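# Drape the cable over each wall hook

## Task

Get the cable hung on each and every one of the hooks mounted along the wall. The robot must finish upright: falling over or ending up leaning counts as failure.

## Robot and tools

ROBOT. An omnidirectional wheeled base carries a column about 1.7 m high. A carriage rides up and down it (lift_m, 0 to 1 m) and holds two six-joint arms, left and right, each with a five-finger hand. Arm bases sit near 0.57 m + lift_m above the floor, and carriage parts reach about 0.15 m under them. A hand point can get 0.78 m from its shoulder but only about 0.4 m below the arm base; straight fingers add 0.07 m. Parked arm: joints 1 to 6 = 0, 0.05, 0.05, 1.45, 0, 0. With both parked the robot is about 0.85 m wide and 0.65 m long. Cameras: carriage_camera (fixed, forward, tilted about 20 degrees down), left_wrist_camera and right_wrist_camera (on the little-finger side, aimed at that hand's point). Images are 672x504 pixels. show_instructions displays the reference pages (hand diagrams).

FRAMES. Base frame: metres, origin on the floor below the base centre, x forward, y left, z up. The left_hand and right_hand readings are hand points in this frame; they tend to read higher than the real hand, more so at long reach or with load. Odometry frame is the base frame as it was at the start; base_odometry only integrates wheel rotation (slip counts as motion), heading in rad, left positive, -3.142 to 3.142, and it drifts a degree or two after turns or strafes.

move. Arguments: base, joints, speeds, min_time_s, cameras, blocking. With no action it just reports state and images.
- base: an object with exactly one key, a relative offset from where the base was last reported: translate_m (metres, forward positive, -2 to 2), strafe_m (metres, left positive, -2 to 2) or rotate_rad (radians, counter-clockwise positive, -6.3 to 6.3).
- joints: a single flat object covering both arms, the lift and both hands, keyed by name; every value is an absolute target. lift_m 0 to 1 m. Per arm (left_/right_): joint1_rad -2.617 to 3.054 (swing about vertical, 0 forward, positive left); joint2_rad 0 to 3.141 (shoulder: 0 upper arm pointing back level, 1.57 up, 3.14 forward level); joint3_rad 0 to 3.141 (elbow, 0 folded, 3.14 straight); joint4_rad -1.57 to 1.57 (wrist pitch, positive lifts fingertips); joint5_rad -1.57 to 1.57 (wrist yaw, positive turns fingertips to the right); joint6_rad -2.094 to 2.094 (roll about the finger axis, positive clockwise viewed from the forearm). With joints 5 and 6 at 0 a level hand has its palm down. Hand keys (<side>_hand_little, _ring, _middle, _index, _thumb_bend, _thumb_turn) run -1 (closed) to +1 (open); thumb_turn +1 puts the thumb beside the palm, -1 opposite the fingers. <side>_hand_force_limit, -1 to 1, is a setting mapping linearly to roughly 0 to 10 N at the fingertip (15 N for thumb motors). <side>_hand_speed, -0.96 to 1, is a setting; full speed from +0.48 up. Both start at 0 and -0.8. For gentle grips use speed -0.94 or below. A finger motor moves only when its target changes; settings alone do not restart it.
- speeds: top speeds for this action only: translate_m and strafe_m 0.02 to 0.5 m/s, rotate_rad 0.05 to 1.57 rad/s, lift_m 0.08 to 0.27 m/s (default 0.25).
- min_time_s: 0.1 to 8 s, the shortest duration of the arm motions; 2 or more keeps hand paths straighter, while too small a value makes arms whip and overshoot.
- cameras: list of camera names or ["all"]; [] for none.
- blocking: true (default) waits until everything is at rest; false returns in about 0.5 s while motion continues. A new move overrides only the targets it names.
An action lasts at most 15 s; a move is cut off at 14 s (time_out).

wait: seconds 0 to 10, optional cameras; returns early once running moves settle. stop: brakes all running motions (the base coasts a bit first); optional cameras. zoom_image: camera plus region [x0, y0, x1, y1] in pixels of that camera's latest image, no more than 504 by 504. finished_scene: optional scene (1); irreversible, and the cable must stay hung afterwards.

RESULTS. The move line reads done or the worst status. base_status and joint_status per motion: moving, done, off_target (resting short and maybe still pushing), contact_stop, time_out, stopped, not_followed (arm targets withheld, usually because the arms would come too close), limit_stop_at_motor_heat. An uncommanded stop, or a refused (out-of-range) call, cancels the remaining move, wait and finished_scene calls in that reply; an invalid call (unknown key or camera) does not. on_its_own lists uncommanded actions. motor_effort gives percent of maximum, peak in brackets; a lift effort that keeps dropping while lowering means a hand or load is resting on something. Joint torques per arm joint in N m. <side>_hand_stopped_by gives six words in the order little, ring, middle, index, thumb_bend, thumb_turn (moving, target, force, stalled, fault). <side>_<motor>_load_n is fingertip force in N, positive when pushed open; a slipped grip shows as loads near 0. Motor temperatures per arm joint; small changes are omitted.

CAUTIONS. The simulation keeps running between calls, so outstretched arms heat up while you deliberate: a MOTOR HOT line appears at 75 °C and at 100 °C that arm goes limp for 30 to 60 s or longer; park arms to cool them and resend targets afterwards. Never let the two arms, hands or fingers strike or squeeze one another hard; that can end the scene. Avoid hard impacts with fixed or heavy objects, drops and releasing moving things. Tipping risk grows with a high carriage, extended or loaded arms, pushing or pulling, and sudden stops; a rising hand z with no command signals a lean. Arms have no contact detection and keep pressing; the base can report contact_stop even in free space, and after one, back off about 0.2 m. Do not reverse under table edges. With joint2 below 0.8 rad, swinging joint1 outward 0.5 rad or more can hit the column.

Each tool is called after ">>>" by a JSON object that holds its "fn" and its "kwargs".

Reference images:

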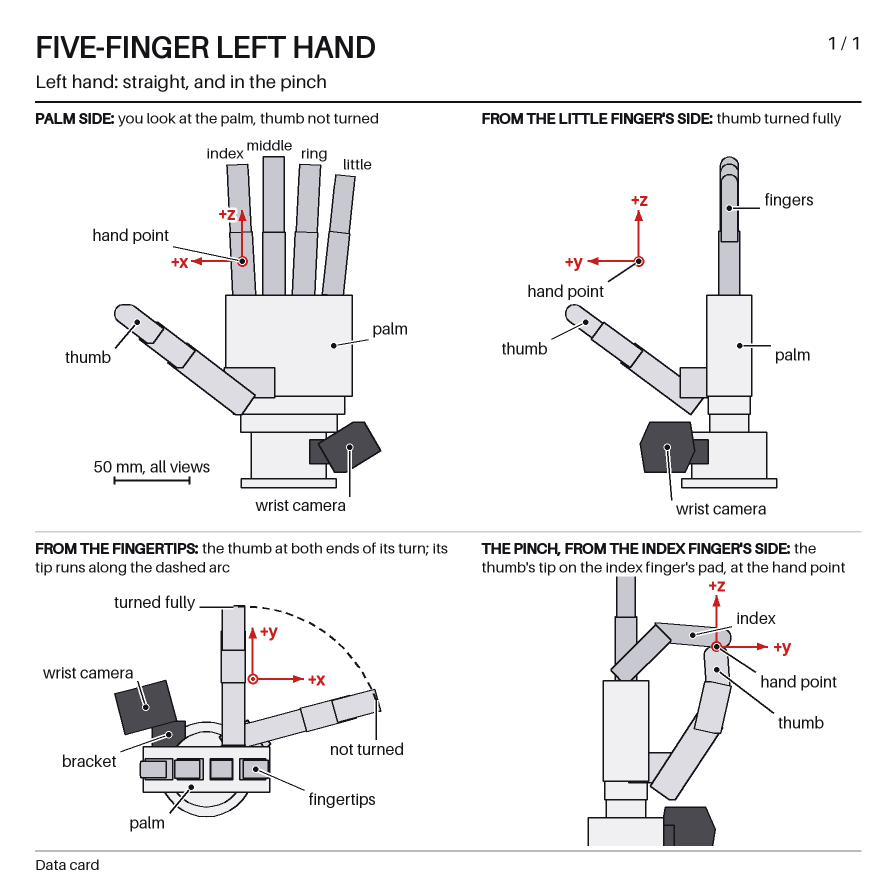

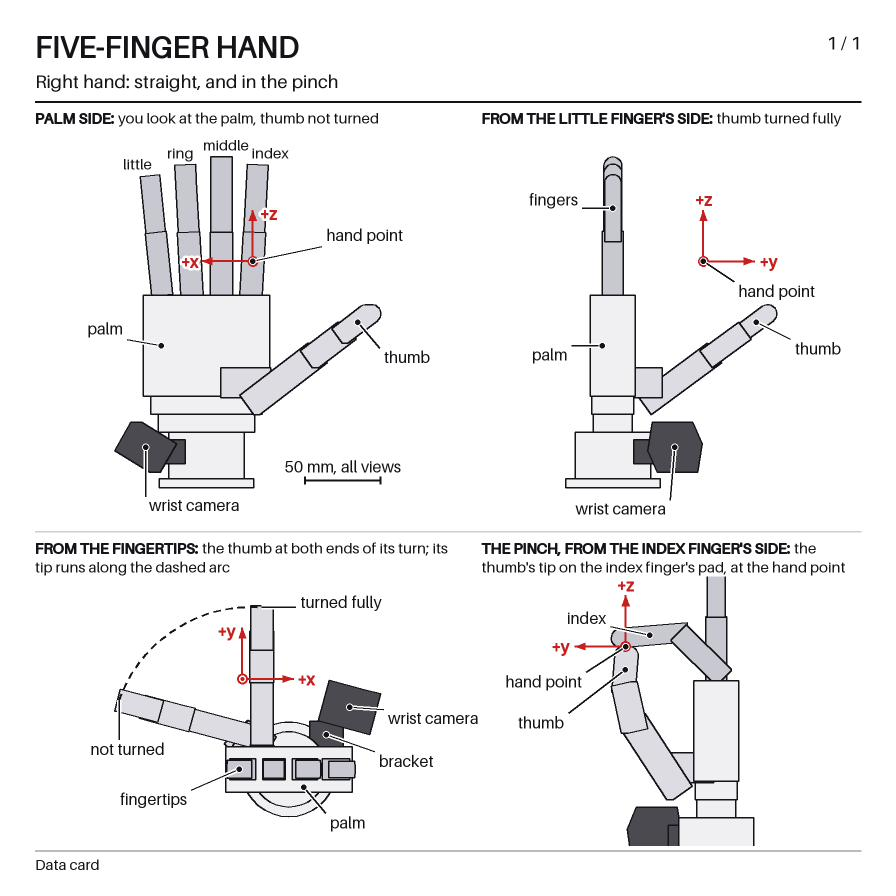

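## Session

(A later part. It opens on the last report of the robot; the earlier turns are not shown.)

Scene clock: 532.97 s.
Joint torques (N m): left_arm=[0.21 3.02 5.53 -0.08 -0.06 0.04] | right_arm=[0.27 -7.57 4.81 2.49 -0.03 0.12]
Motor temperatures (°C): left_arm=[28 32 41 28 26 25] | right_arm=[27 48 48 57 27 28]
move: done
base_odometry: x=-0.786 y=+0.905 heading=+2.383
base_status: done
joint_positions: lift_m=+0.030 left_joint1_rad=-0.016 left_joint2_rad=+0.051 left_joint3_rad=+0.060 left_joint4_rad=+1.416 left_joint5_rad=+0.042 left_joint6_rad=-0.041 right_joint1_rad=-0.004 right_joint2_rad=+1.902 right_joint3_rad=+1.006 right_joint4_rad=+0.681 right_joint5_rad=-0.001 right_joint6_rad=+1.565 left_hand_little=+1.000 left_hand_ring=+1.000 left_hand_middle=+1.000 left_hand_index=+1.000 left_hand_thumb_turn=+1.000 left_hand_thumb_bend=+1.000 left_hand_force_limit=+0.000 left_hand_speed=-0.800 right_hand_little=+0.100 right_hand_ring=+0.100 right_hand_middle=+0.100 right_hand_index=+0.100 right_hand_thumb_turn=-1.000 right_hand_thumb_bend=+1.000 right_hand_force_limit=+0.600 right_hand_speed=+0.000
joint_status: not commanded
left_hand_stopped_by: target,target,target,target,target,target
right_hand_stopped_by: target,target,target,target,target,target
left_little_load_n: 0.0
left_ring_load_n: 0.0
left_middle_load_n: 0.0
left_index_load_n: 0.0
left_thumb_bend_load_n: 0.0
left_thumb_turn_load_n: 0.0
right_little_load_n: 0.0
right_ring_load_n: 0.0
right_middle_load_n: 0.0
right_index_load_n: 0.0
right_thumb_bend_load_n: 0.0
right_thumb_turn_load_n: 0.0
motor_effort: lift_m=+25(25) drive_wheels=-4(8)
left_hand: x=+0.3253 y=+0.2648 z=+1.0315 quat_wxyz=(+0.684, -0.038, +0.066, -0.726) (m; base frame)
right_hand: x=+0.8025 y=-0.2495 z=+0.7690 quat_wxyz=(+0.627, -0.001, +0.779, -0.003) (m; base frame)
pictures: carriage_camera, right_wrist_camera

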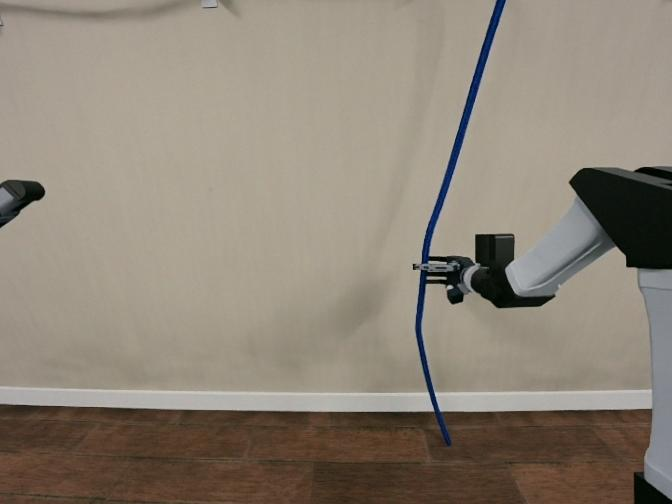

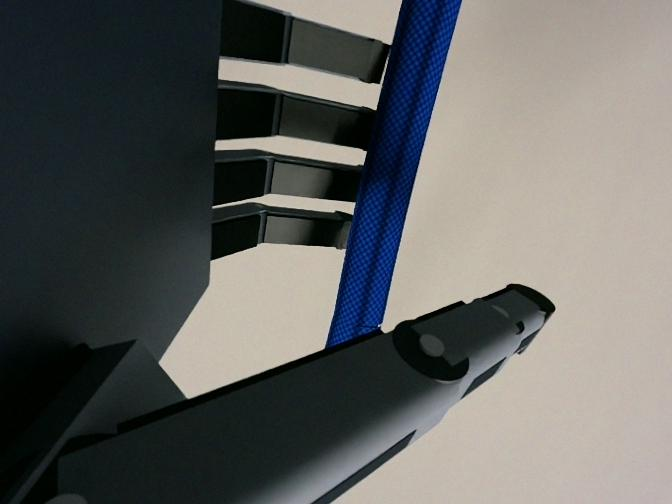

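>>> {"fn": "move", "kwargs": {"joints": {"lift_m": 0.0}, "speeds": {"lift_m": 0.08}}}

>>> {"fn": "move", "kwargs": {"joints": {"right_hand_speed": -0.8, "right_hand_force_limit": 0.0, "right_hand_index": -0.3, "right_hand_middle": -0.3, "right_hand_ring": -0.4, "right_hand_little": -0.4, "right_hand_thumb_bend": 0.3}, "cameras": ["right_wrist_camera"]}}

>>> {"fn": "move", "kwargs": {"joints": {"right_hand_force_limit": 0.6, "right_hand_index": -0.9, "right_hand_middle": -0.9, "right_hand_ring": -0.9, "right_hand_little": -0.9}, "cameras": ["right_wrist_camera"]}}

>>> {"fn": "move", "kwargs": {"joints": {"right_hand_thumb_bend": -0.3}, "cameras": ["right_wrist_camera", "carriage_camera"]}}

Scene clock: 541.33 s.
Joint torques (N m): left_arm=[0.13 3.03 5.6 -0.07 -0.13 0.06] | right_arm=[0.18 -7.86 5.01 2.45 -0.04 0.12]
Motor temperatures (°C): left_arm=[28 32 41 28 26 25] | right_arm=[27 47 48 57 27 28]
move: done
base_odometry: x=-0.786 y=+0.905 heading=+2.383
base_status: not commanded
joint_positions: lift_m=+0.003 left_joint1_rad=-0.016 left_joint2_rad=+0.051 left_joint3_rad=+0.060 left_joint4_rad=+1.416 left_joint5_rad=+0.042 left_joint6_rad=-0.041 right_joint1_rad=-0.004 right_joint2_rad=+1.905 right_joint3_rad=+1.003 right_joint4_rad=+0.687 right_joint5_rad=-0.001 right_joint6_rad=+1.565 left_hand_little=+1.000 left_hand_ring=+1.000 left_hand_middle=+1.000 left_hand_index=+1.000 left_hand_thumb_turn=+1.000 left_hand_thumb_bend=+1.000 left_hand_force_limit=+0.000 left_hand_speed=-0.800 right_hand_little=+0.100 right_hand_ring=+0.100 right_hand_middle=+0.100 right_hand_index=+0.100 right_hand_thumb_turn=-1.000 right_hand_thumb_bend=+1.000 right_hand_force_limit=+0.600 right_hand_speed=+0.000
joint_status: all done
joint sent to its limit — lift_m, lower limit.
left_hand_stopped_by: target,target,target,target,target,target
right_hand_stopped_by: target,target,target,target,target,target
left_little_load_n: 0.0
left_ring_load_n: 0.0
left_middle_load_n: 0.0
left_index_load_n: 0.0
left_thumb_bend_load_n: 0.0
left_thumb_turn_load_n: 0.0
right_little_load_n: 0.0
right_ring_load_n: 0.0
right_middle_load_n: 0.0
right_index_load_n: 0.0
right_thumb_bend_load_n: 0.0
right_thumb_turn_load_n: -0.5
motor_effort: lift_m=+25(25) drive_wheels=-4(4)
left_hand: x=+0.3253 y=+0.2648 z=+1.0042 quat_wxyz=(+0.684, -0.038, +0.066, -0.726) (m; base frame)
right_hand: x=+0.8024 y=-0.2495 z=+0.7403 quat_wxyz=(+0.627, -0.001, +0.779, -0.003) (m; base frame)
pictures: none

Scene clock: 544.20 s.
Joint torques (N m): left_arm=[0.36 3.02 5.64 -0.11 -0.1 0.09] | right_arm=[0.2 -7.76 4.89 2.43 -0.03 0.17]
Motor temperatures (°C): left_arm=[28 32 41 28 26 25] | right_arm=[27 47 47 57 27 28]
move: done
base_odometry: x=-0.786 y=+0.905 heading=+2.383
base_status: not commanded
joint_positions: lift_m=+0.003 left_joint1_rad=-0.016 left_joint2_rad=+0.051 left_joint3_rad=+0.060 left_joint4_rad=+1.416 left_joint5_rad=+0.042 left_joint6_rad=-0.041 right_joint1_rad=-0.004 right_joint2_rad=+1.905 right_joint3_rad=+1.003 right_joint4_rad=+0.687 right_joint5_rad=-0.001 right_joint6_rad=+1.565 left_hand_little=+1.000 left_hand_ring=+1.000 left_hand_middle=+1.000 left_hand_index=+1.000 left_hand_thumb_turn=+1.000 left_hand_thumb_bend=+1.000 left_hand_force_limit=+0.000 left_hand_speed=-0.800 right_hand_little=-0.400 right_hand_ring=-0.400 right_hand_middle=-0.300 right_hand_index=-0.300 right_hand_thumb_turn=-1.000 right_hand_thumb_bend=+0.305 right_hand_force_limit=+0.000 right_hand_speed=-0.800
joint_status: all done
left_hand_stopped_by: target,target,target,target,target,target
right_hand_stopped_by: target,target,target,target,force,target
left_little_load_n: 0.0
left_ring_load_n: 0.0
left_middle_load_n: 0.0
left_index_load_n: 0.0
left_thumb_bend_load_n: 0.0
left_thumb_turn_load_n: 0.0
right_little_load_n: 0.0
right_ring_load_n: 0.0
right_middle_load_n: 3.5
right_index_load_n: 0.0
right_thumb_bend_load_n: 7.0
right_thumb_turn_load_n: 0.5
motor_effort: lift_m=+25(25) drive_wheels=-3(4)
left_hand: x=+0.3253 y=+0.2648 z=+1.0042 quat_wxyz=(+0.684, -0.038, +0.066, -0.726) (m; base frame)
right_hand: x=+0.8024 y=-0.2495 z=+0.7403 quat_wxyz=(+0.627, -0.001, +0.779, -0.003) (m; base frame)
pictures: right_wrist_camera

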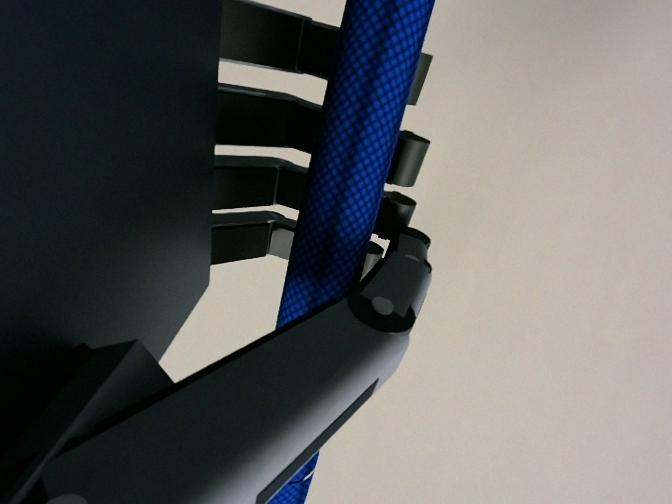

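Scene clock: 545.60 s.
Joint torques (N m): left_arm=[0.1 3.15 5.72 -0.13 -0.11 0.06] | right_arm=[0.2 -7.9 5.03 2.42 -0.05 0.15]
Motor temperatures (°C): left_arm=[28 32 41 28 26 25] | right_arm=[27 47 47 57 27 28]
move: off_target
base_odometry: x=-0.786 y=+0.905 heading=+2.383
base_status: not commanded
joint_positions: lift_m=+0.003 left_joint1_rad=-0.016 left_joint2_rad=+0.051 left_joint3_rad=+0.060 left_joint4_rad=+1.416 left_joint5_rad=+0.042 left_joint6_rad=-0.041 right_joint1_rad=-0.004 right_joint2_rad=+1.905 right_joint3_rad=+1.003 right_joint4_rad=+0.687 right_joint5_rad=-0.001 right_joint6_rad=+1.565 left_hand_little=+1.000 left_hand_ring=+1.000 left_hand_middle=+1.000 left_hand_index=+1.000 left_hand_thumb_turn=+1.000 left_hand_thumb_bend=+1.000 left_hand_force_limit=+0.000 left_hand_speed=-0.800 right_hand_little=-0.900 right_hand_ring=-0.900 right_hand_middle=-0.314 right_hand_index=-0.425 right_hand_thumb_turn=-1.000 right_hand_thumb_bend=+0.306 right_hand_force_limit=+0.600 right_hand_speed=-0.800
joint_status: right_hand_middle off_target (ended at -0.314, target -0.900); right_hand_index off_target (ended at -0.425, target -0.900); the others done
left_hand_stopped_by: target,target,target,target,target,target
right_hand_stopped_by: target,target,force,force,force,target
left_little_load_n: 0.0
left_ring_load_n: 0.0
left_middle_load_n: 0.0
left_index_load_n: 0.0
left_thumb_bend_load_n: 0.0
left_thumb_turn_load_n: 0.0
right_little_load_n: 0.0
right_ring_load_n: 0.0
right_middle_load_n: 9.0
right_index_load_n: 8.0
right_thumb_bend_load_n: 11.0
right_thumb_turn_load_n: 0.0
motor_effort: lift_m=+25(25) drive_wheels=-3(4)
left_hand: x=+0.3253 y=+0.2648 z=+1.0042 quat_wxyz=(+0.684, -0.038, +0.066, -0.726) (m; base frame)
right_hand: x=+0.8024 y=-0.2495 z=+0.7403 quat_wxyz=(+0.627, -0.001, +0.779, -0.003) (m; base frame)
pictures: right_wrist_camera

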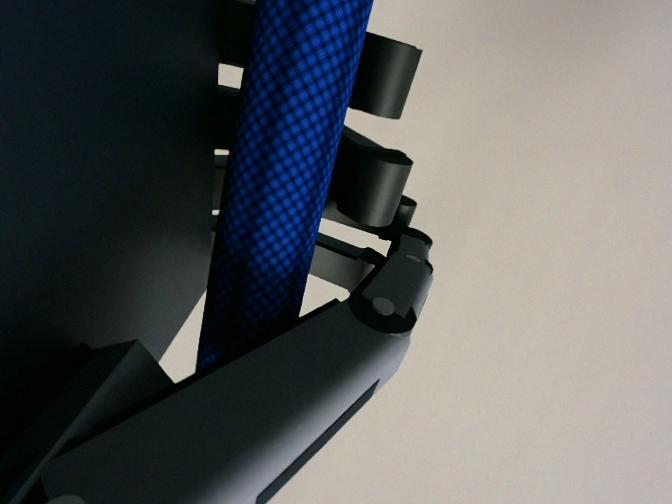

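Scene clock: 547.93 s.
Joint torques (N m): left_arm=[0.31 2.85 5.61 -0.11 -0.12 0.08] | right_arm=[0.24 -7.83 4.98 2.42 -0.05 0.15]
Motor temperatures (°C): left_arm=[28 32 41 28 26 25] | right_arm=[27 47 47 57 27 28]
move: off_target
base_odometry: x=-0.786 y=+0.905 heading=+2.383
base_status: not commanded
joint_positions: lift_m=+0.003 left_joint1_rad=-0.016 left_joint2_rad=+0.051 left_joint3_rad=+0.060 left_joint4_rad=+1.416 left_joint5_rad=+0.042 left_joint6_rad=-0.041 right_joint1_rad=-0.004 right_joint2_rad=+1.905 right_joint3_rad=+1.003 right_joint4_rad=+0.687 right_joint5_rad=-0.001 right_joint6_rad=+1.565 left_hand_little=+1.000 left_hand_ring=+1.000 left_hand_middle=+1.000 left_hand_index=+1.000 left_hand_thumb_turn=+1.000 left_hand_thumb_bend=+1.000 left_hand_force_limit=+0.000 left_hand_speed=-0.800 right_hand_little=-0.900 right_hand_ring=-0.900 right_hand_middle=-0.314 right_hand_index=-0.425 right_hand_thumb_turn=-1.000 right_hand_thumb_bend=+0.304 right_hand_force_limit=+0.600 right_hand_speed=-0.800
joint_status: right_hand_thumb_bend off_target (ended at +0.304, target -0.300)
left_hand_stopped_by: target,target,target,target,target,target
right_hand_stopped_by: target,target,force,force,force,target
left_little_load_n: 0.0
left_ring_load_n: 0.0
left_middle_load_n: 0.0
left_index_load_n: 0.0
left_thumb_bend_load_n: 0.0
left_thumb_turn_load_n: 0.0
right_little_load_n: 0.5
right_ring_load_n: 0.0
right_middle_load_n: 10.0
right_index_load_n: 8.5
right_thumb_bend_load_n: 11.5
right_thumb_turn_load_n: 0.0
motor_effort: lift_m=+25(25) drive_wheels=-3(4)
left_hand: x=+0.3253 y=+0.2648 z=+1.0042 quat_wxyz=(+0.684, -0.038, +0.066, -0.726) (m; base frame)
right_hand: x=+0.8024 y=-0.2495 z=+0.7403 quat_wxyz=(+0.627, -0.001, +0.779, -0.003) (m; base frame)
pictures: carriage_camera, right_wrist_camera

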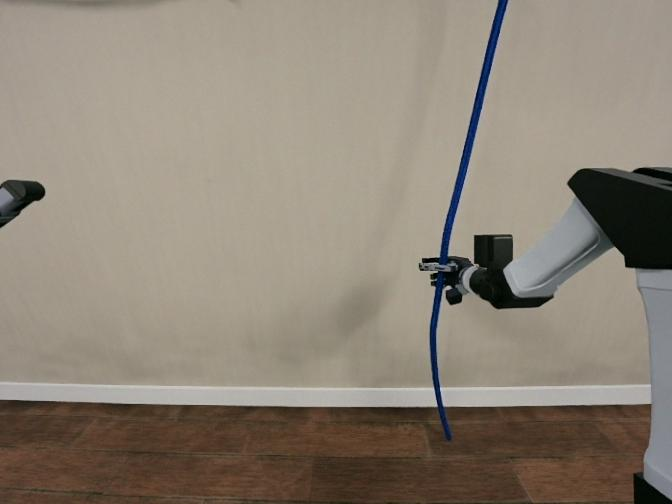

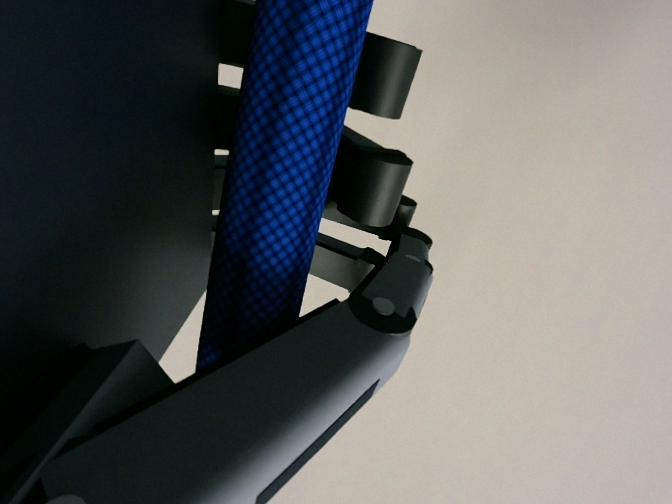

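>>> {"fn": "move", "kwargs": {"joints": {"right_hand_index": -0.2, "right_hand_middle": -0.2, "right_hand_ring": -0.3, "right_hand_little": -0.3, "right_hand_thumb_bend": 0.8}}}

>>> {"fn": "move", "kwargs": {"base": {"strafe_m": -0.02}, "speeds": {"strafe_m": 0.04}, "cameras": ["right_wrist_camera", "carriage_camera"]}}

>>> {"fn": "zoom_image", "kwargs": {"camera": "carriage_camera", "region": [380, 220, 500, 310]}}

Scene clock: 557.83 s.
Joint torques (N m): left_arm=[0.09 2.92 5.72 -0.1 -0.05 0.11] | right_arm=[0.27 -7.79 5 2.42 -0.05 0.15]
Motor temperatures (°C): left_arm=[28 32 41 28 26 25] | right_arm=[27 48 46 57 27 28]
move: done
base_odometry: x=-0.786 y=+0.905 heading=+2.383
base_status: not commanded
joint_positions: lift_m=+0.003 left_joint1_rad=-0.016 left_joint2_rad=+0.051 left_joint3_rad=+0.060 left_joint4_rad=+1.416 left_joint5_rad=+0.042 left_joint6_rad=-0.041 right_joint1_rad=-0.004 right_joint2_rad=+1.905 right_joint3_rad=+1.003 right_joint4_rad=+0.687 right_joint5_rad=-0.001 right_joint6_rad=+1.565 left_hand_little=+1.000 left_hand_ring=+1.000 left_hand_middle=+1.000 left_hand_index=+1.000 left_hand_thumb_turn=+1.000 left_hand_thumb_bend=+1.000 left_hand_force_limit=+0.000 left_hand_speed=-0.800 right_hand_little=-0.300 right_hand_ring=-0.300 right_hand_middle=-0.200 right_hand_index=-0.200 right_hand_thumb_turn=-1.000 right_hand_thumb_bend=+0.800 right_hand_force_limit=+0.600 right_hand_speed=-0.800
joint_status: all done
left_hand_stopped_by: target,target,target,target,target,target
right_hand_stopped_by: target,target,target,target,target,target
left_little_load_n: 0.0
left_ring_load_n: 0.0
left_middle_load_n: 0.0
left_index_load_n: 0.0
left_thumb_bend_load_n: 0.0
left_thumb_turn_load_n: 0.0
right_little_load_n: 0.0
right_ring_load_n: 0.0
right_middle_load_n: 0.0
right_index_load_n: 0.0
right_thumb_bend_load_n: 0.0
right_thumb_turn_load_n: -0.5
motor_effort: lift_m=+25(25) drive_wheels=-4(4)
left_hand: x=+0.3253 y=+0.2648 z=+1.0042 quat_wxyz=(+0.684, -0.038, +0.066, -0.726) (m; base frame)
right_hand: x=+0.8024 y=-0.2495 z=+0.7403 quat_wxyz=(+0.627, -0.001, +0.779, -0.003) (m; base frame)
pictures: none

Scene clock: 558.80 s.
Joint torques (N m): left_arm=[0.17 2.86 5.53 -0.07 -0.08 0.06] | right_arm=[0.12 -7.91 5.09 2.4 -0.04 0.13]
Motor temperatures (°C): left_arm=[28 32 41 28 26 25] | right_arm=[27 48 46 57 27 28]
move: done
base_odometry: x=-0.772 y=+0.920 heading=+2.383
base_status: done
joint_positions: lift_m=+0.003 left_joint1_rad=-0.016 left_joint2_rad=+0.051 left_joint3_rad=+0.060 left_joint4_rad=+1.416 left_joint5_rad=+0.042 left_joint6_rad=-0.041 right_joint1_rad=-0.002 right_joint2_rad=+1.905 right_joint3_rad=+1.003 right_joint4_rad=+0.687 right_joint5_rad=-0.001 right_joint6_rad=+1.565 left_hand_little=+1.000 left_hand_ring=+1.000 left_hand_middle=+1.000 left_hand_index=+1.000 left_hand_thumb_turn=+1.000 left_hand_thumb_bend=+1.000 left_hand_force_limit=+0.000 left_hand_speed=-0.800 right_hand_little=-0.300 right_hand_ring=-0.300 right_hand_middle=-0.200 right_hand_index=-0.200 right_hand_thumb_turn=-1.000 right_hand_thumb_bend=+0.800 right_hand_force_limit=+0.600 right_hand_speed=-0.800
joint_status: not commanded
left_hand_stopped_by: target,target,target,target,target,target
right_hand_stopped_by: target,target,target,target,target,target
left_little_load_n: 0.0
left_ring_load_n: 0.0
left_middle_load_n: 0.0
left_index_load_n: 0.0
left_thumb_bend_load_n: 0.0
left_thumb_turn_load_n: 0.0
right_little_load_n: 0.0
right_ring_load_n: 0.0
right_middle_load_n: 0.0
right_index_load_n: 0.0
right_thumb_bend_load_n: 0.0
right_thumb_turn_load_n: 0.0
motor_effort: lift_m=+25(25) drive_wheels=+1(9)
left_hand: x=+0.3253 y=+0.2648 z=+1.0042 quat_wxyz=(+0.684, -0.038, +0.066, -0.726) (m; base frame)
right_hand: x=+0.8023 y=-0.2484 z=+0.7403 quat_wxyz=(+0.627, -0.002, +0.779, -0.002) (m; base frame)
pictures: carriage_camera, right_wrist_camera

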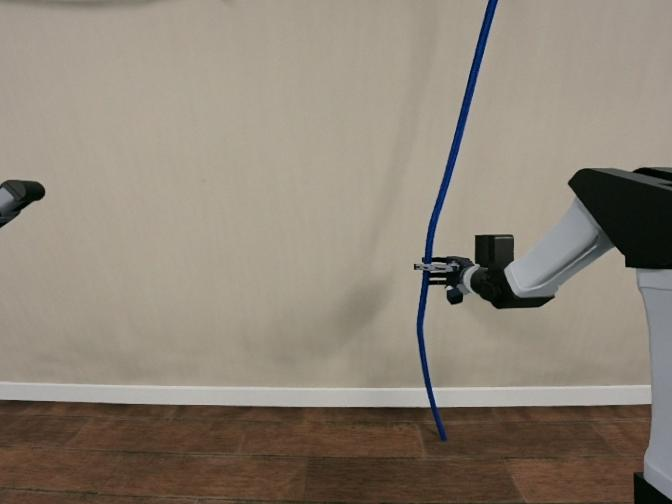

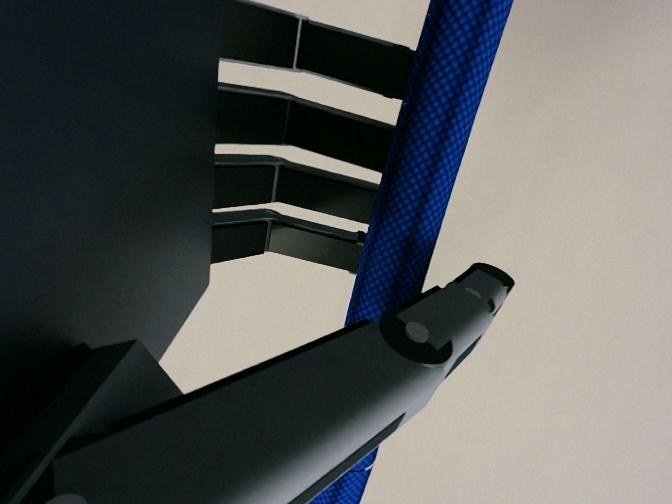

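Scaled by 4.200 from the camera's 672x504 image, which has a finer 960x720 frame.

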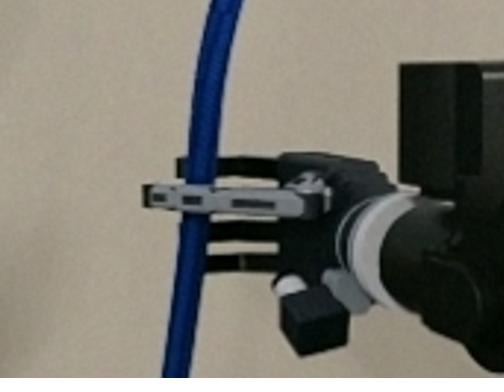

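>>> {"fn": "move", "kwargs": {"joints": {"right_hand_thumb_bend": -0.3, "right_hand_force_limit": 0.3}, "cameras": ["right_wrist_camera"]}}

>>> {"fn": "move", "kwargs": {"joints": {"right_hand_force_limit": 0.6, "right_hand_index": -0.9, "right_hand_middle": -0.9, "right_hand_ring": -0.9, "right_hand_little": -0.9}, "cameras": ["right_wrist_camera"]}}

Scene clock: 566.47 s.
Joint torques (N m): left_arm=[0.21 2.95 5.67 -0.14 -0.11 0.08] | right_arm=[-0.13 -7.87 5.09 2.42 -0.03 0.15]
Motor temperatures (°C): left_arm=[28 32 41 28 26 25] | right_arm=[26 48 46 57 27 27]
move: done
base_odometry: x=-0.772 y=+0.920 heading=+2.383
base_status: not commanded
joint_positions: lift_m=+0.003 left_joint1_rad=-0.016 left_joint2_rad=+0.051 left_joint3_rad=+0.060 left_joint4_rad=+1.416 left_joint5_rad=+0.042 left_joint6_rad=-0.041 right_joint1_rad=-0.001 right_joint2_rad=+1.905 right_joint3_rad=+1.003 right_joint4_rad=+0.687 right_joint5_rad=-0.001 right_joint6_rad=+1.563 left_hand_little=+1.000 left_hand_ring=+1.000 left_hand_middle=+1.000 left_hand_index=+1.000 left_hand_thumb_turn=+1.000 left_hand_thumb_bend=+1.000 left_hand_force_limit=+0.000 left_hand_speed=-0.800 right_hand_little=-0.300 right_hand_ring=-0.300 right_hand_middle=-0.200 right_hand_index=-0.200 right_hand_thumb_turn=-1.000 right_hand_thumb_bend=-0.300 right_hand_force_limit=+0.300 right_hand_speed=-0.800
joint_status: all done
left_hand_stopped_by: target,target,target,target,target,target
right_hand_stopped_by: target,target,target,target,target,target
left_little_load_n: 0.0
left_ring_load_n: 0.0
left_middle_load_n: 0.0
left_index_load_n: 0.0
left_thumb_bend_load_n: 0.0
left_thumb_turn_load_n: 0.0
right_little_load_n: 0.0
right_ring_load_n: 0.0
right_middle_load_n: 0.0
right_index_load_n: 0.0
right_thumb_bend_load_n: 0.0
right_thumb_turn_load_n: 0.0
motor_effort: lift_m=+25(25) drive_wheels=+0(2)
left_hand: x=+0.3253 y=+0.2648 z=+1.0042 quat_wxyz=(+0.684, -0.038, +0.066, -0.726) (m; base frame)
right_hand: x=+0.8022 y=-0.2477 z=+0.7402 quat_wxyz=(+0.627, -0.003, +0.779, -0.002) (m; base frame)
pictures: right_wrist_camera

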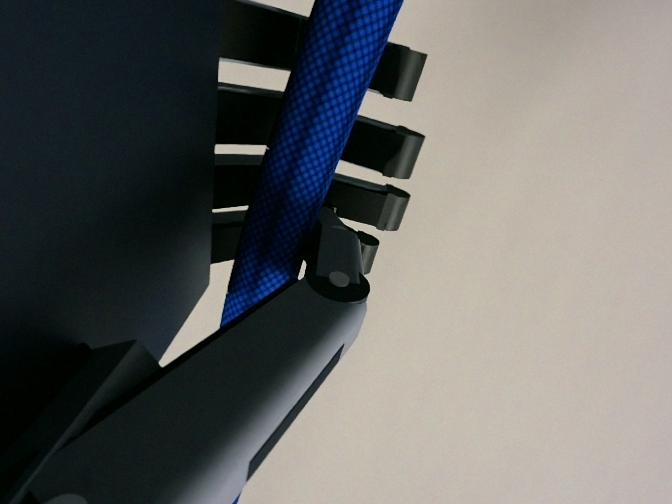

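Scene clock: 568.03 s.
Joint torques (N m): left_arm=[0.12 3.1 5.71 -0.11 -0.08 0.11] | right_arm=[-0.13 -7.8 5.01 2.43 -0.04 0.14]
Motor temperatures (°C): left_arm=[28 32 41 28 26 25] | right_arm=[26 48 46 57 27 27]
move: off_target
base_odometry: x=-0.772 y=+0.920 heading=+2.383
base_status: not commanded
joint_positions: lift_m=+0.003 left_joint1_rad=-0.016 left_joint2_rad=+0.051 left_joint3_rad=+0.060 left_joint4_rad=+1.416 left_joint5_rad=+0.042 left_joint6_rad=-0.041 right_joint1_rad=-0.001 right_joint2_rad=+1.905 right_joint3_rad=+1.003 right_joint4_rad=+0.687 right_joint5_rad=-0.001 right_joint6_rad=+1.563 left_hand_little=+1.000 left_hand_ring=+1.000 left_hand_middle=+1.000 left_hand_index=+1.000 left_hand_thumb_turn=+1.000 left_hand_thumb_bend=+1.000 left_hand_force_limit=+0.000 left_hand_speed=-0.800 right_hand_little=-0.900 right_hand_ring=-0.900 right_hand_middle=-0.233 right_hand_index=-0.306 right_hand_thumb_turn=-1.000 right_hand_thumb_bend=-0.299 right_hand_force_limit=+0.600 right_hand_speed=-0.800
joint_status: right_hand_middle off_target (ended at -0.233, target -0.900); right_hand_index off_target (ended at -0.306, target -0.900); the others done
left_hand_stopped_by: target,target,target,target,target,target
right_hand_stopped_by: target,target,force,force,target,target
left_little_load_n: 0.0
left_ring_load_n: 0.0
left_middle_load_n: 0.0
left_index_load_n: 0.0
left_thumb_bend_load_n: 0.0
left_thumb_turn_load_n: 0.0
right_little_load_n: 0.0
right_ring_load_n: 0.0
right_middle_load_n: 7.5
right_index_load_n: 7.0
right_thumb_bend_load_n: 1.5
right_thumb_turn_load_n: -4.5
motor_effort: lift_m=+25(25) drive_wheels=+0(1)
left_hand: x=+0.3253 y=+0.2648 z=+1.0042 quat_wxyz=(+0.684, -0.038, +0.066, -0.726) (m; base frame)
right_hand: x=+0.8022 y=-0.2477 z=+0.7402 quat_wxyz=(+0.627, -0.003, +0.779, -0.002) (m; base frame)
pictures: right_wrist_camera

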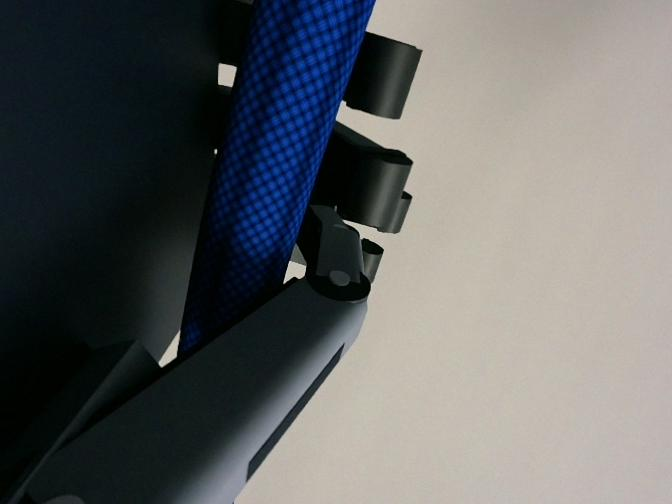

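>>> {"fn": "move", "kwargs": {"joints": {"right_hand_thumb_bend": 1.0, "right_hand_index": -0.2, "right_hand_middle": -0.2, "right_hand_ring": -0.3, "right_hand_little": -0.3}, "cameras": ["right_wrist_camera"]}}

>>> {"fn": "move", "kwargs": {"base": {"translate_m": -0.03}, "speeds": {"translate_m": 0.04}, "cameras": ["right_wrist_camera", "carriage_camera"]}}

>>> {"fn": "zoom_image", "kwargs": {"camera": "carriage_camera", "region": [380, 220, 500, 310]}}

Scene clock: 577.90 s.
Joint torques (N m): left_arm=[0.32 2.82 5.72 -0.13 -0.09 0.03] | right_arm=[-0.03 -7.77 4.96 2.42 -0.02 0.18]
Motor temperatures (°C): left_arm=[28 32 41 28 26 25] | right_arm=[26 48 45 57 27 27]
move: done
base_odometry: x=-0.772 y=+0.920 heading=+2.383
base_status: not commanded
joint_positions: lift_m=+0.003 left_joint1_rad=-0.016 left_joint2_rad=+0.051 left_joint3_rad=+0.060 left_joint4_rad=+1.416 left_joint5_rad=+0.042 left_joint6_rad=-0.041 right_joint1_rad=-0.001 right_joint2_rad=+1.905 right_joint3_rad=+1.003 right_joint4_rad=+0.687 right_joint5_rad=-0.001 right_joint6_rad=+1.563 left_hand_little=+1.000 left_hand_ring=+1.000 left_hand_middle=+1.000 left_hand_index=+1.000 left_hand_thumb_turn=+1.000 left_hand_thumb_bend=+1.000 left_hand_force_limit=+0.000 left_hand_speed=-0.800 right_hand_little=-0.300 right_hand_ring=-0.300 right_hand_middle=-0.200 right_hand_index=-0.200 right_hand_thumb_turn=-1.000 right_hand_thumb_bend=+1.000 right_hand_force_limit=+0.600 right_hand_speed=-0.800
joint_status: all done
left_hand_stopped_by: target,target,target,target,target,target
right_hand_stopped_by: target,target,target,target,target,target
left_little_load_n: 0.0
left_ring_load_n: 0.0
left_middle_load_n: 0.0
left_index_load_n: 0.0
left_thumb_bend_load_n: 0.0
left_thumb_turn_load_n: 0.0
right_little_load_n: 0.0
right_ring_load_n: 0.0
right_middle_load_n: 0.0
right_index_load_n: 0.0
right_thumb_bend_load_n: 0.0
right_thumb_turn_load_n: 0.0
motor_effort: lift_m=+25(25) drive_wheels=+1(2)
left_hand: x=+0.3253 y=+0.2648 z=+1.0042 quat_wxyz=(+0.684, -0.038, +0.066, -0.726) (m; base frame)
right_hand: x=+0.8022 y=-0.2477 z=+0.7402 quat_wxyz=(+0.627, -0.003, +0.779, -0.002) (m; base frame)
pictures: right_wrist_camera

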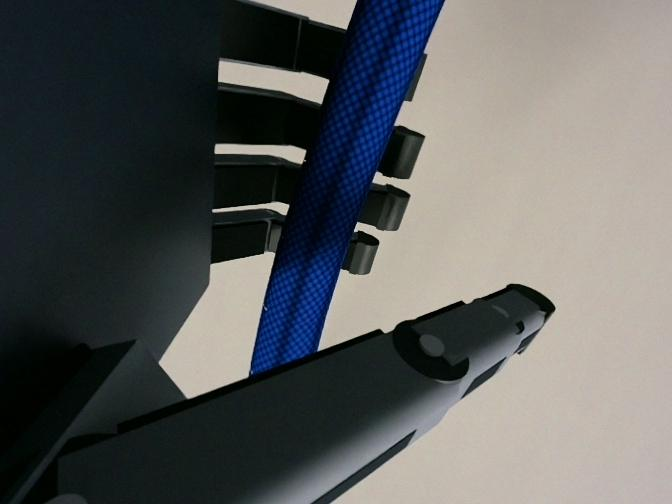

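Scene clock: 579.13 s.
Joint torques (N m): left_arm=[0.21 3.15 5.61 -0.09 -0.13 0.07] | right_arm=[-0.06 -7.8 4.98 2.45 -0.03 0.16]
Motor temperatures (°C): left_arm=[28 32 41 28 26 25] | right_arm=[26 48 45 57 27 27]
move: done
base_odometry: x=-0.751 y=+0.899 heading=+2.383
base_status: done
joint_positions: lift_m=+0.003 left_joint1_rad=-0.016 left_joint2_rad=+0.051 left_joint3_rad=+0.060 left_joint4_rad=+1.416 left_joint5_rad=+0.042 left_joint6_rad=-0.041 right_joint1_rad=-0.001 right_joint2_rad=+1.905 right_joint3_rad=+1.003 right_joint4_rad=+0.687 right_joint5_rad=-0.001 right_joint6_rad=+1.564 left_hand_little=+1.000 left_hand_ring=+1.000 left_hand_middle=+1.000 left_hand_index=+1.000 left_hand_thumb_turn=+1.000 left_hand_thumb_bend=+1.000 left_hand_force_limit=+0.000 left_hand_speed=-0.800 right_hand_little=-0.300 right_hand_ring=-0.300 right_hand_middle=-0.200 right_hand_index=-0.200 right_hand_thumb_turn=-1.000 right_hand_thumb_bend=+1.000 right_hand_force_limit=+0.600 right_hand_speed=-0.800
joint_status: not commanded
left_hand_stopped_by: target,target,target,target,target,target
right_hand_stopped_by: target,target,target,target,target,target
left_little_load_n: 0.0
left_ring_load_n: 0.0
left_middle_load_n: 0.0
left_index_load_n: 0.0
left_thumb_bend_load_n: 0.0
left_thumb_turn_load_n: 0.0
right_little_load_n: 0.0
right_ring_load_n: 0.0
right_middle_load_n: 0.5
right_index_load_n: 0.0
right_thumb_bend_load_n: 0.0
right_thumb_turn_load_n: 0.0
motor_effort: lift_m=+25(25) drive_wheels=-2(7)
left_hand: x=+0.3252 y=+0.2648 z=+1.0042 quat_wxyz=(+0.684, -0.038, +0.066, -0.726) (m; base frame)
right_hand: x=+0.8022 y=-0.2477 z=+0.7403 quat_wxyz=(+0.627, -0.003, +0.779, -0.002) (m; base frame)
pictures: carriage_camera, right_wrist_camera

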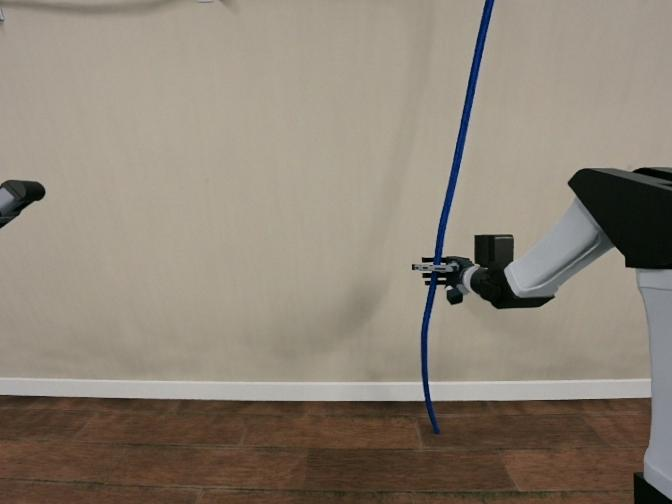

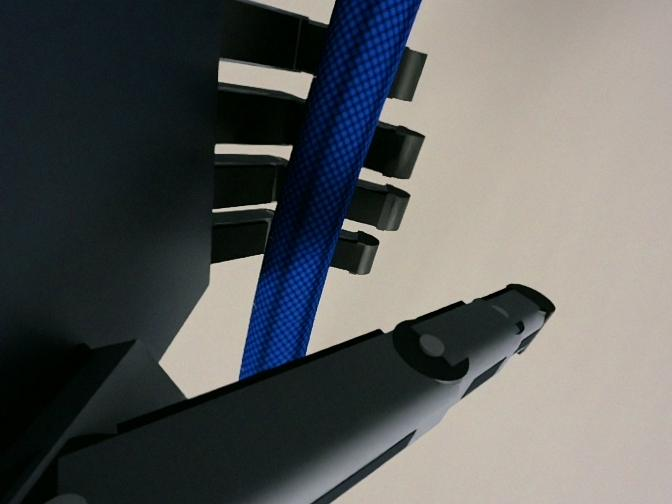

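Scaled by 4.200 from the camera's 672x504 image, which has a finer 960x720 frame.

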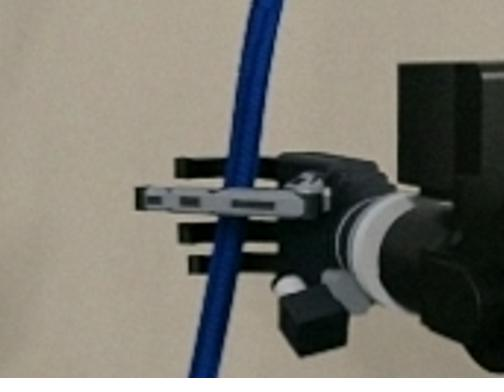

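>>> {"fn": "move", "kwargs": {"base": {"strafe_m": -0.022}, "speeds": {"strafe_m": 0.04}, "cameras": ["right_wrist_camera", "carriage_camera"]}}

>>> {"fn": "zoom_image", "kwargs": {"camera": "carriage_camera", "region": [380, 220, 500, 310]}}

Scene clock: 585.33 s.
Joint torques (N m): left_arm=[0.34 3.07 5.91 -0.09 -0.13 0.1] | right_arm=[-0.06 -7.8 4.97 2.43 -0.04 0.16]
Motor temperatures (°C): left_arm=[28 32 41 28 26 25] | right_arm=[26 48 45 56 27 27]
move: done
base_odometry: x=-0.736 y=+0.915 heading=+2.383
base_status: done
joint_positions: lift_m=+0.003 left_joint1_rad=-0.016 left_joint2_rad=+0.051 left_joint3_rad=+0.060 left_joint4_rad=+1.416 left_joint5_rad=+0.042 left_joint6_rad=-0.041 right_joint1_rad=-0.001 right_joint2_rad=+1.905 right_joint3_rad=+1.003 right_joint4_rad=+0.687 right_joint5_rad=-0.001 right_joint6_rad=+1.564 left_hand_little=+1.000 left_hand_ring=+1.000 left_hand_middle=+1.000 left_hand_index=+1.000 left_hand_thumb_turn=+1.000 left_hand_thumb_bend=+1.000 left_hand_force_limit=+0.000 left_hand_speed=-0.800 right_hand_little=-0.300 right_hand_ring=-0.300 right_hand_middle=-0.200 right_hand_index=-0.200 right_hand_thumb_turn=-1.000 right_hand_thumb_bend=+1.000 right_hand_force_limit=+0.600 right_hand_speed=-0.800
joint_status: not commanded
left_hand_stopped_by: target,target,target,target,target,target
right_hand_stopped_by: target,target,target,target,target,target
left_little_load_n: 0.0
left_ring_load_n: 0.0
left_middle_load_n: 0.0
left_index_load_n: 0.0
left_thumb_bend_load_n: 0.0
left_thumb_turn_load_n: 0.0
right_little_load_n: 0.0
right_ring_load_n: 0.0
right_middle_load_n: 0.0
right_index_load_n: 0.0
right_thumb_bend_load_n: 0.0
right_thumb_turn_load_n: -0.5
motor_effort: lift_m=+25(25) drive_wheels=+1(7)
left_hand: x=+0.3252 y=+0.2648 z=+1.0042 quat_wxyz=(+0.684, -0.038, +0.066, -0.726) (m; base frame)
right_hand: x=+0.8022 y=-0.2479 z=+0.7403 quat_wxyz=(+0.627, -0.003, +0.779, -0.002) (m; base frame)
pictures: carriage_camera, right_wrist_camera

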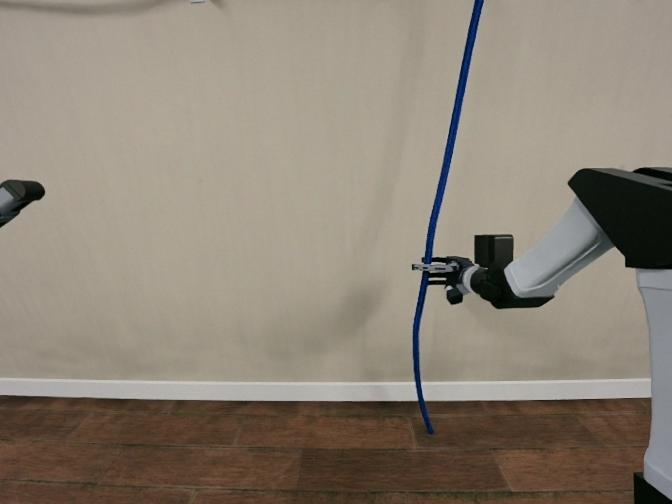

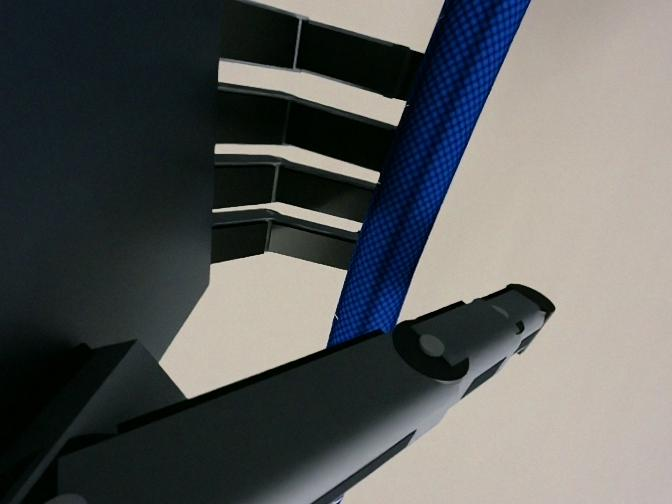

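Scaled by 4.200 from the camera's 672x504 image, which has a finer 960x720 frame.

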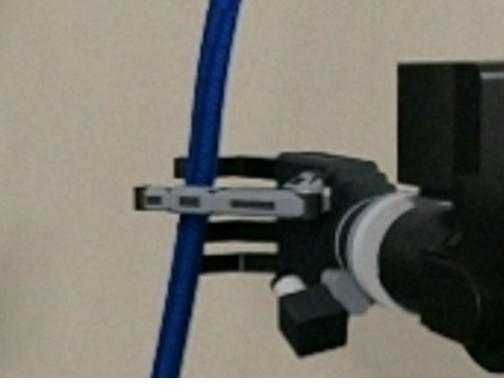

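>>> {"fn": "move", "kwargs": {"joints": {"right_hand_thumb_bend": 0.1, "right_hand_index": -0.35, "right_hand_middle": -0.35, "right_hand_ring": -0.45, "right_hand_little": -0.45, "right_hand_force_limit": 0.1}, "cameras": ["right_wrist_camera"]}}

Scene clock: 591.87 s.
Joint torques (N m): left_arm=[0.25 2.96 5.74 -0.09 -0.11 0.09] | right_arm=[0.02 -7.84 5.04 2.42 -0.03 0.16]
Motor temperatures (°C): left_arm=[28 32 41 28 26 25] | right_arm=[26 48 45 56 27 27]
move: off_target
base_odometry: x=-0.736 y=+0.915 heading=+2.383
base_status: not commanded
joint_positions: lift_m=+0.003 left_joint1_rad=-0.016 left_joint2_rad=+0.051 left_joint3_rad=+0.060 left_joint4_rad=+1.416 left_joint5_rad=+0.042 left_joint6_rad=-0.041 right_joint1_rad=-0.001 right_joint2_rad=+1.905 right_joint3_rad=+1.003 right_joint4_rad=+0.687 right_joint5_rad=-0.001 right_joint6_rad=+1.563 left_hand_little=+1.000 left_hand_ring=+1.000 left_hand_middle=+1.000 left_hand_index=+1.000 left_hand_thumb_turn=+1.000 left_hand_thumb_bend=+1.000 left_hand_force_limit=+0.000 left_hand_speed=-0.800 right_hand_little=-0.450 right_hand_ring=-0.450 right_hand_middle=-0.350 right_hand_index=-0.350 right_hand_thumb_turn=-1.000 right_hand_thumb_bend=+0.368 right_hand_force_limit=+0.100 right_hand_speed=-0.800
joint_status: right_hand_thumb_bend off_target (ended at +0.368, target +0.100); the others done
left_hand_stopped_by: target,target,target,target,target,target
right_hand_stopped_by: target,target,target,target,force,target
left_little_load_n: 0.0
left_ring_load_n: 0.0
left_middle_load_n: 0.0
left_index_load_n: 0.0
left_thumb_bend_load_n: 0.0
left_thumb_turn_load_n: 0.0
right_little_load_n: 1.5
right_ring_load_n: 1.0
right_middle_load_n: 1.0
right_index_load_n: 0.0
right_thumb_bend_load_n: 9.0
right_thumb_turn_load_n: 1.5
motor_effort: lift_m=+25(25) drive_wheels=+0(2)
left_hand: x=+0.3252 y=+0.2648 z=+1.0042 quat_wxyz=(+0.684, -0.038, +0.066, -0.726) (m; base frame)
right_hand: x=+0.8022 y=-0.2479 z=+0.7402 quat_wxyz=(+0.627, -0.003, +0.779, -0.002) (m; base frame)
pictures: right_wrist_camera

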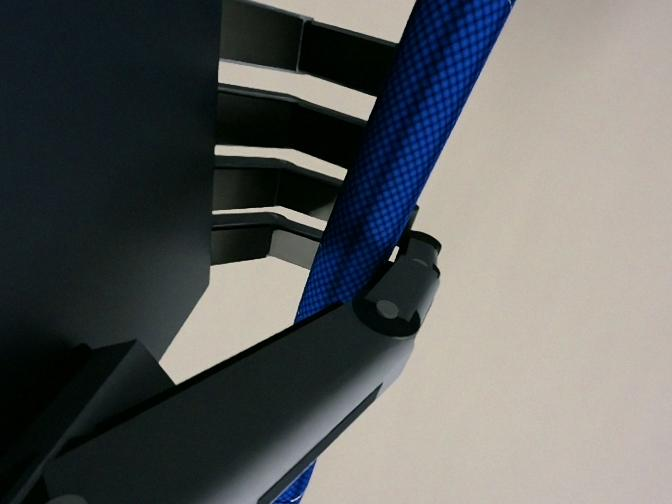

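>>> {"fn": "move", "kwargs": {"joints": {"right_hand_index": -0.9, "right_hand_middle": -0.9, "right_hand_ring": -0.9, "right_hand_little": -0.9, "right_hand_force_limit": 0.5}, "cameras": ["right_wrist_camera"]}}

>>> {"fn": "move", "kwargs": {"joints": {"right_hand_thumb_bend": -0.3, "right_hand_force_limit": 0.6}, "cameras": ["right_wrist_camera"]}}

Scene clock: 596.87 s.
Joint torques (N m): left_arm=[0.32 3.12 5.7 -0.11 -0.17 0.06] | right_arm=[-0.05 -7.88 5.01 2.43 -0.03 0.17]
Motor temperatures (°C): left_arm=[28 32 41 28 26 25] | right_arm=[26 48 45 56 27 27]
move: off_target
base_odometry: x=-0.736 y=+0.915 heading=+2.383
base_status: not commanded
joint_positions: lift_m=+0.003 left_joint1_rad=-0.016 left_joint2_rad=+0.051 left_joint3_rad=+0.060 left_joint4_rad=+1.416 left_joint5_rad=+0.042 left_joint6_rad=-0.041 right_joint1_rad=-0.001 right_joint2_rad=+1.905 right_joint3_rad=+1.003 right_joint4_rad=+0.687 right_joint5_rad=-0.001 right_joint6_rad=+1.562 left_hand_little=+1.000 left_hand_ring=+1.000 left_hand_middle=+1.000 left_hand_index=+1.000 left_hand_thumb_turn=+1.000 left_hand_thumb_bend=+1.000 left_hand_force_limit=+0.000 left_hand_speed=-0.800 right_hand_little=-0.900 right_hand_ring=-0.900 right_hand_middle=-0.364 right_hand_index=-0.900 right_hand_thumb_turn=-1.000 right_hand_thumb_bend=+0.369 right_hand_force_limit=+0.500 right_hand_speed=-0.800
joint_status: right_hand_middle off_target (ended at -0.364, target -0.900); the others done
left_hand_stopped_by: target,target,target,target,target,target
right_hand_stopped_by: target,target,force,target,force,target
left_little_load_n: 0.0
left_ring_load_n: 0.0
left_middle_load_n: 0.0
left_index_load_n: 0.0
left_thumb_bend_load_n: 0.0
left_thumb_turn_load_n: 0.0
right_little_load_n: 0.5
right_ring_load_n: 0.0
right_middle_load_n: 9.5
right_index_load_n: 0.0
right_thumb_bend_load_n: 9.5
right_thumb_turn_load_n: 1.0
motor_effort: lift_m=+25(25) drive_wheels=+0(2)
left_hand: x=+0.3252 y=+0.2648 z=+1.0042 quat_wxyz=(+0.684, -0.038, +0.066, -0.726) (m; base frame)
right_hand: x=+0.8022 y=-0.2478 z=+0.7402 quat_wxyz=(+0.627, -0.003, +0.779, -0.003) (m; base frame)
pictures: right_wrist_camera

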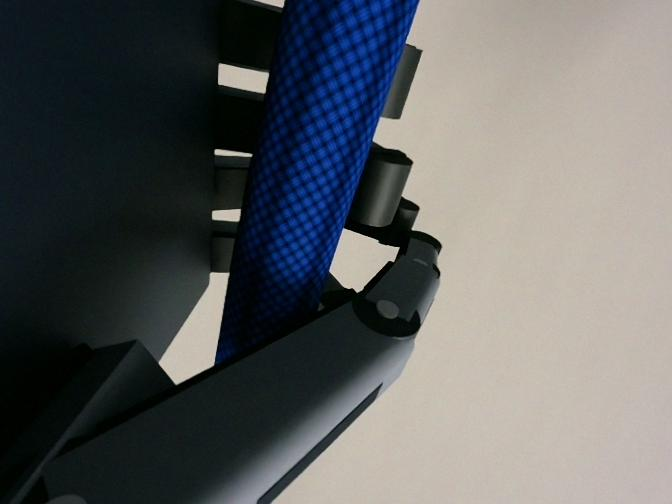

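Scene clock: 598.50 s.
Joint torques (N m): left_arm=[0.17 3.1 5.65 -0.1 -0.1 0.04] | right_arm=[-0.12 -7.9 5.05 2.42 -0.05 0.21]
Motor temperatures (°C): left_arm=[28 32 41 28 26 25] | right_arm=[26 48 45 56 27 27]
move: off_target
base_odometry: x=-0.736 y=+0.915 heading=+2.383
base_status: not commanded
joint_positions: lift_m=+0.003 left_joint1_rad=-0.016 left_joint2_rad=+0.051 left_joint3_rad=+0.060 left_joint4_rad=+1.416 left_joint5_rad=+0.042 left_joint6_rad=-0.041 right_joint1_rad=-0.001 right_joint2_rad=+1.905 right_joint3_rad=+1.003 right_joint4_rad=+0.687 right_joint5_rad=-0.001 right_joint6_rad=+1.562 left_hand_little=+1.000 left_hand_ring=+1.000 left_hand_middle=+1.000 left_hand_index=+1.000 left_hand_thumb_turn=+1.000 left_hand_thumb_bend=+1.000 left_hand_force_limit=+0.000 left_hand_speed=-0.800 right_hand_little=-0.900 right_hand_ring=-0.900 right_hand_middle=-0.364 right_hand_index=-0.900 right_hand_thumb_turn=-1.000 right_hand_thumb_bend=+0.358 right_hand_force_limit=+0.600 right_hand_speed=-0.800
joint_status: right_hand_thumb_bend off_target (ended at +0.358, target -0.300); the others done
left_hand_stopped_by: target,target,target,target,target,target
right_hand_stopped_by: target,target,force,target,force,target
left_little_load_n: 0.0
left_ring_load_n: 0.0
left_middle_load_n: 0.0
left_index_load_n: 0.0
left_thumb_bend_load_n: 0.0
left_thumb_turn_load_n: 0.0
right_little_load_n: 0.0
right_ring_load_n: 0.0
right_middle_load_n: 10.0
right_index_load_n: 0.0
right_thumb_bend_load_n: 13.0
right_thumb_turn_load_n: 1.5
motor_effort: lift_m=+25(25) drive_wheels=+1(1)
left_hand: x=+0.3252 y=+0.2648 z=+1.0042 quat_wxyz=(+0.684, -0.038, +0.066, -0.726) (m; base frame)
right_hand: x=+0.8022 y=-0.2478 z=+0.7402 quat_wxyz=(+0.627, -0.003, +0.779, -0.003) (m; base frame)
pictures: right_wrist_camera

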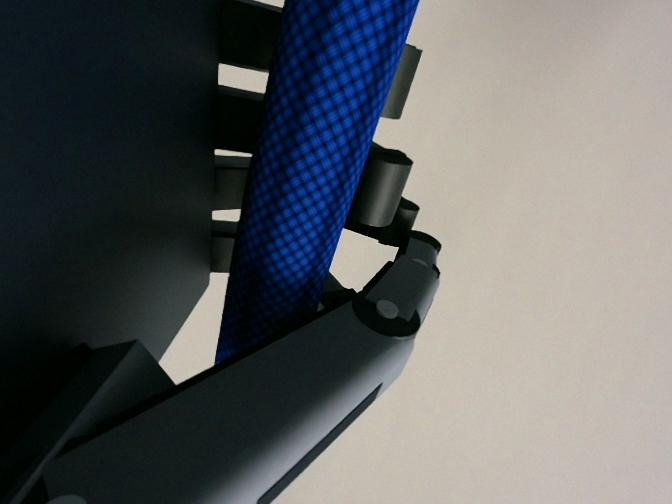

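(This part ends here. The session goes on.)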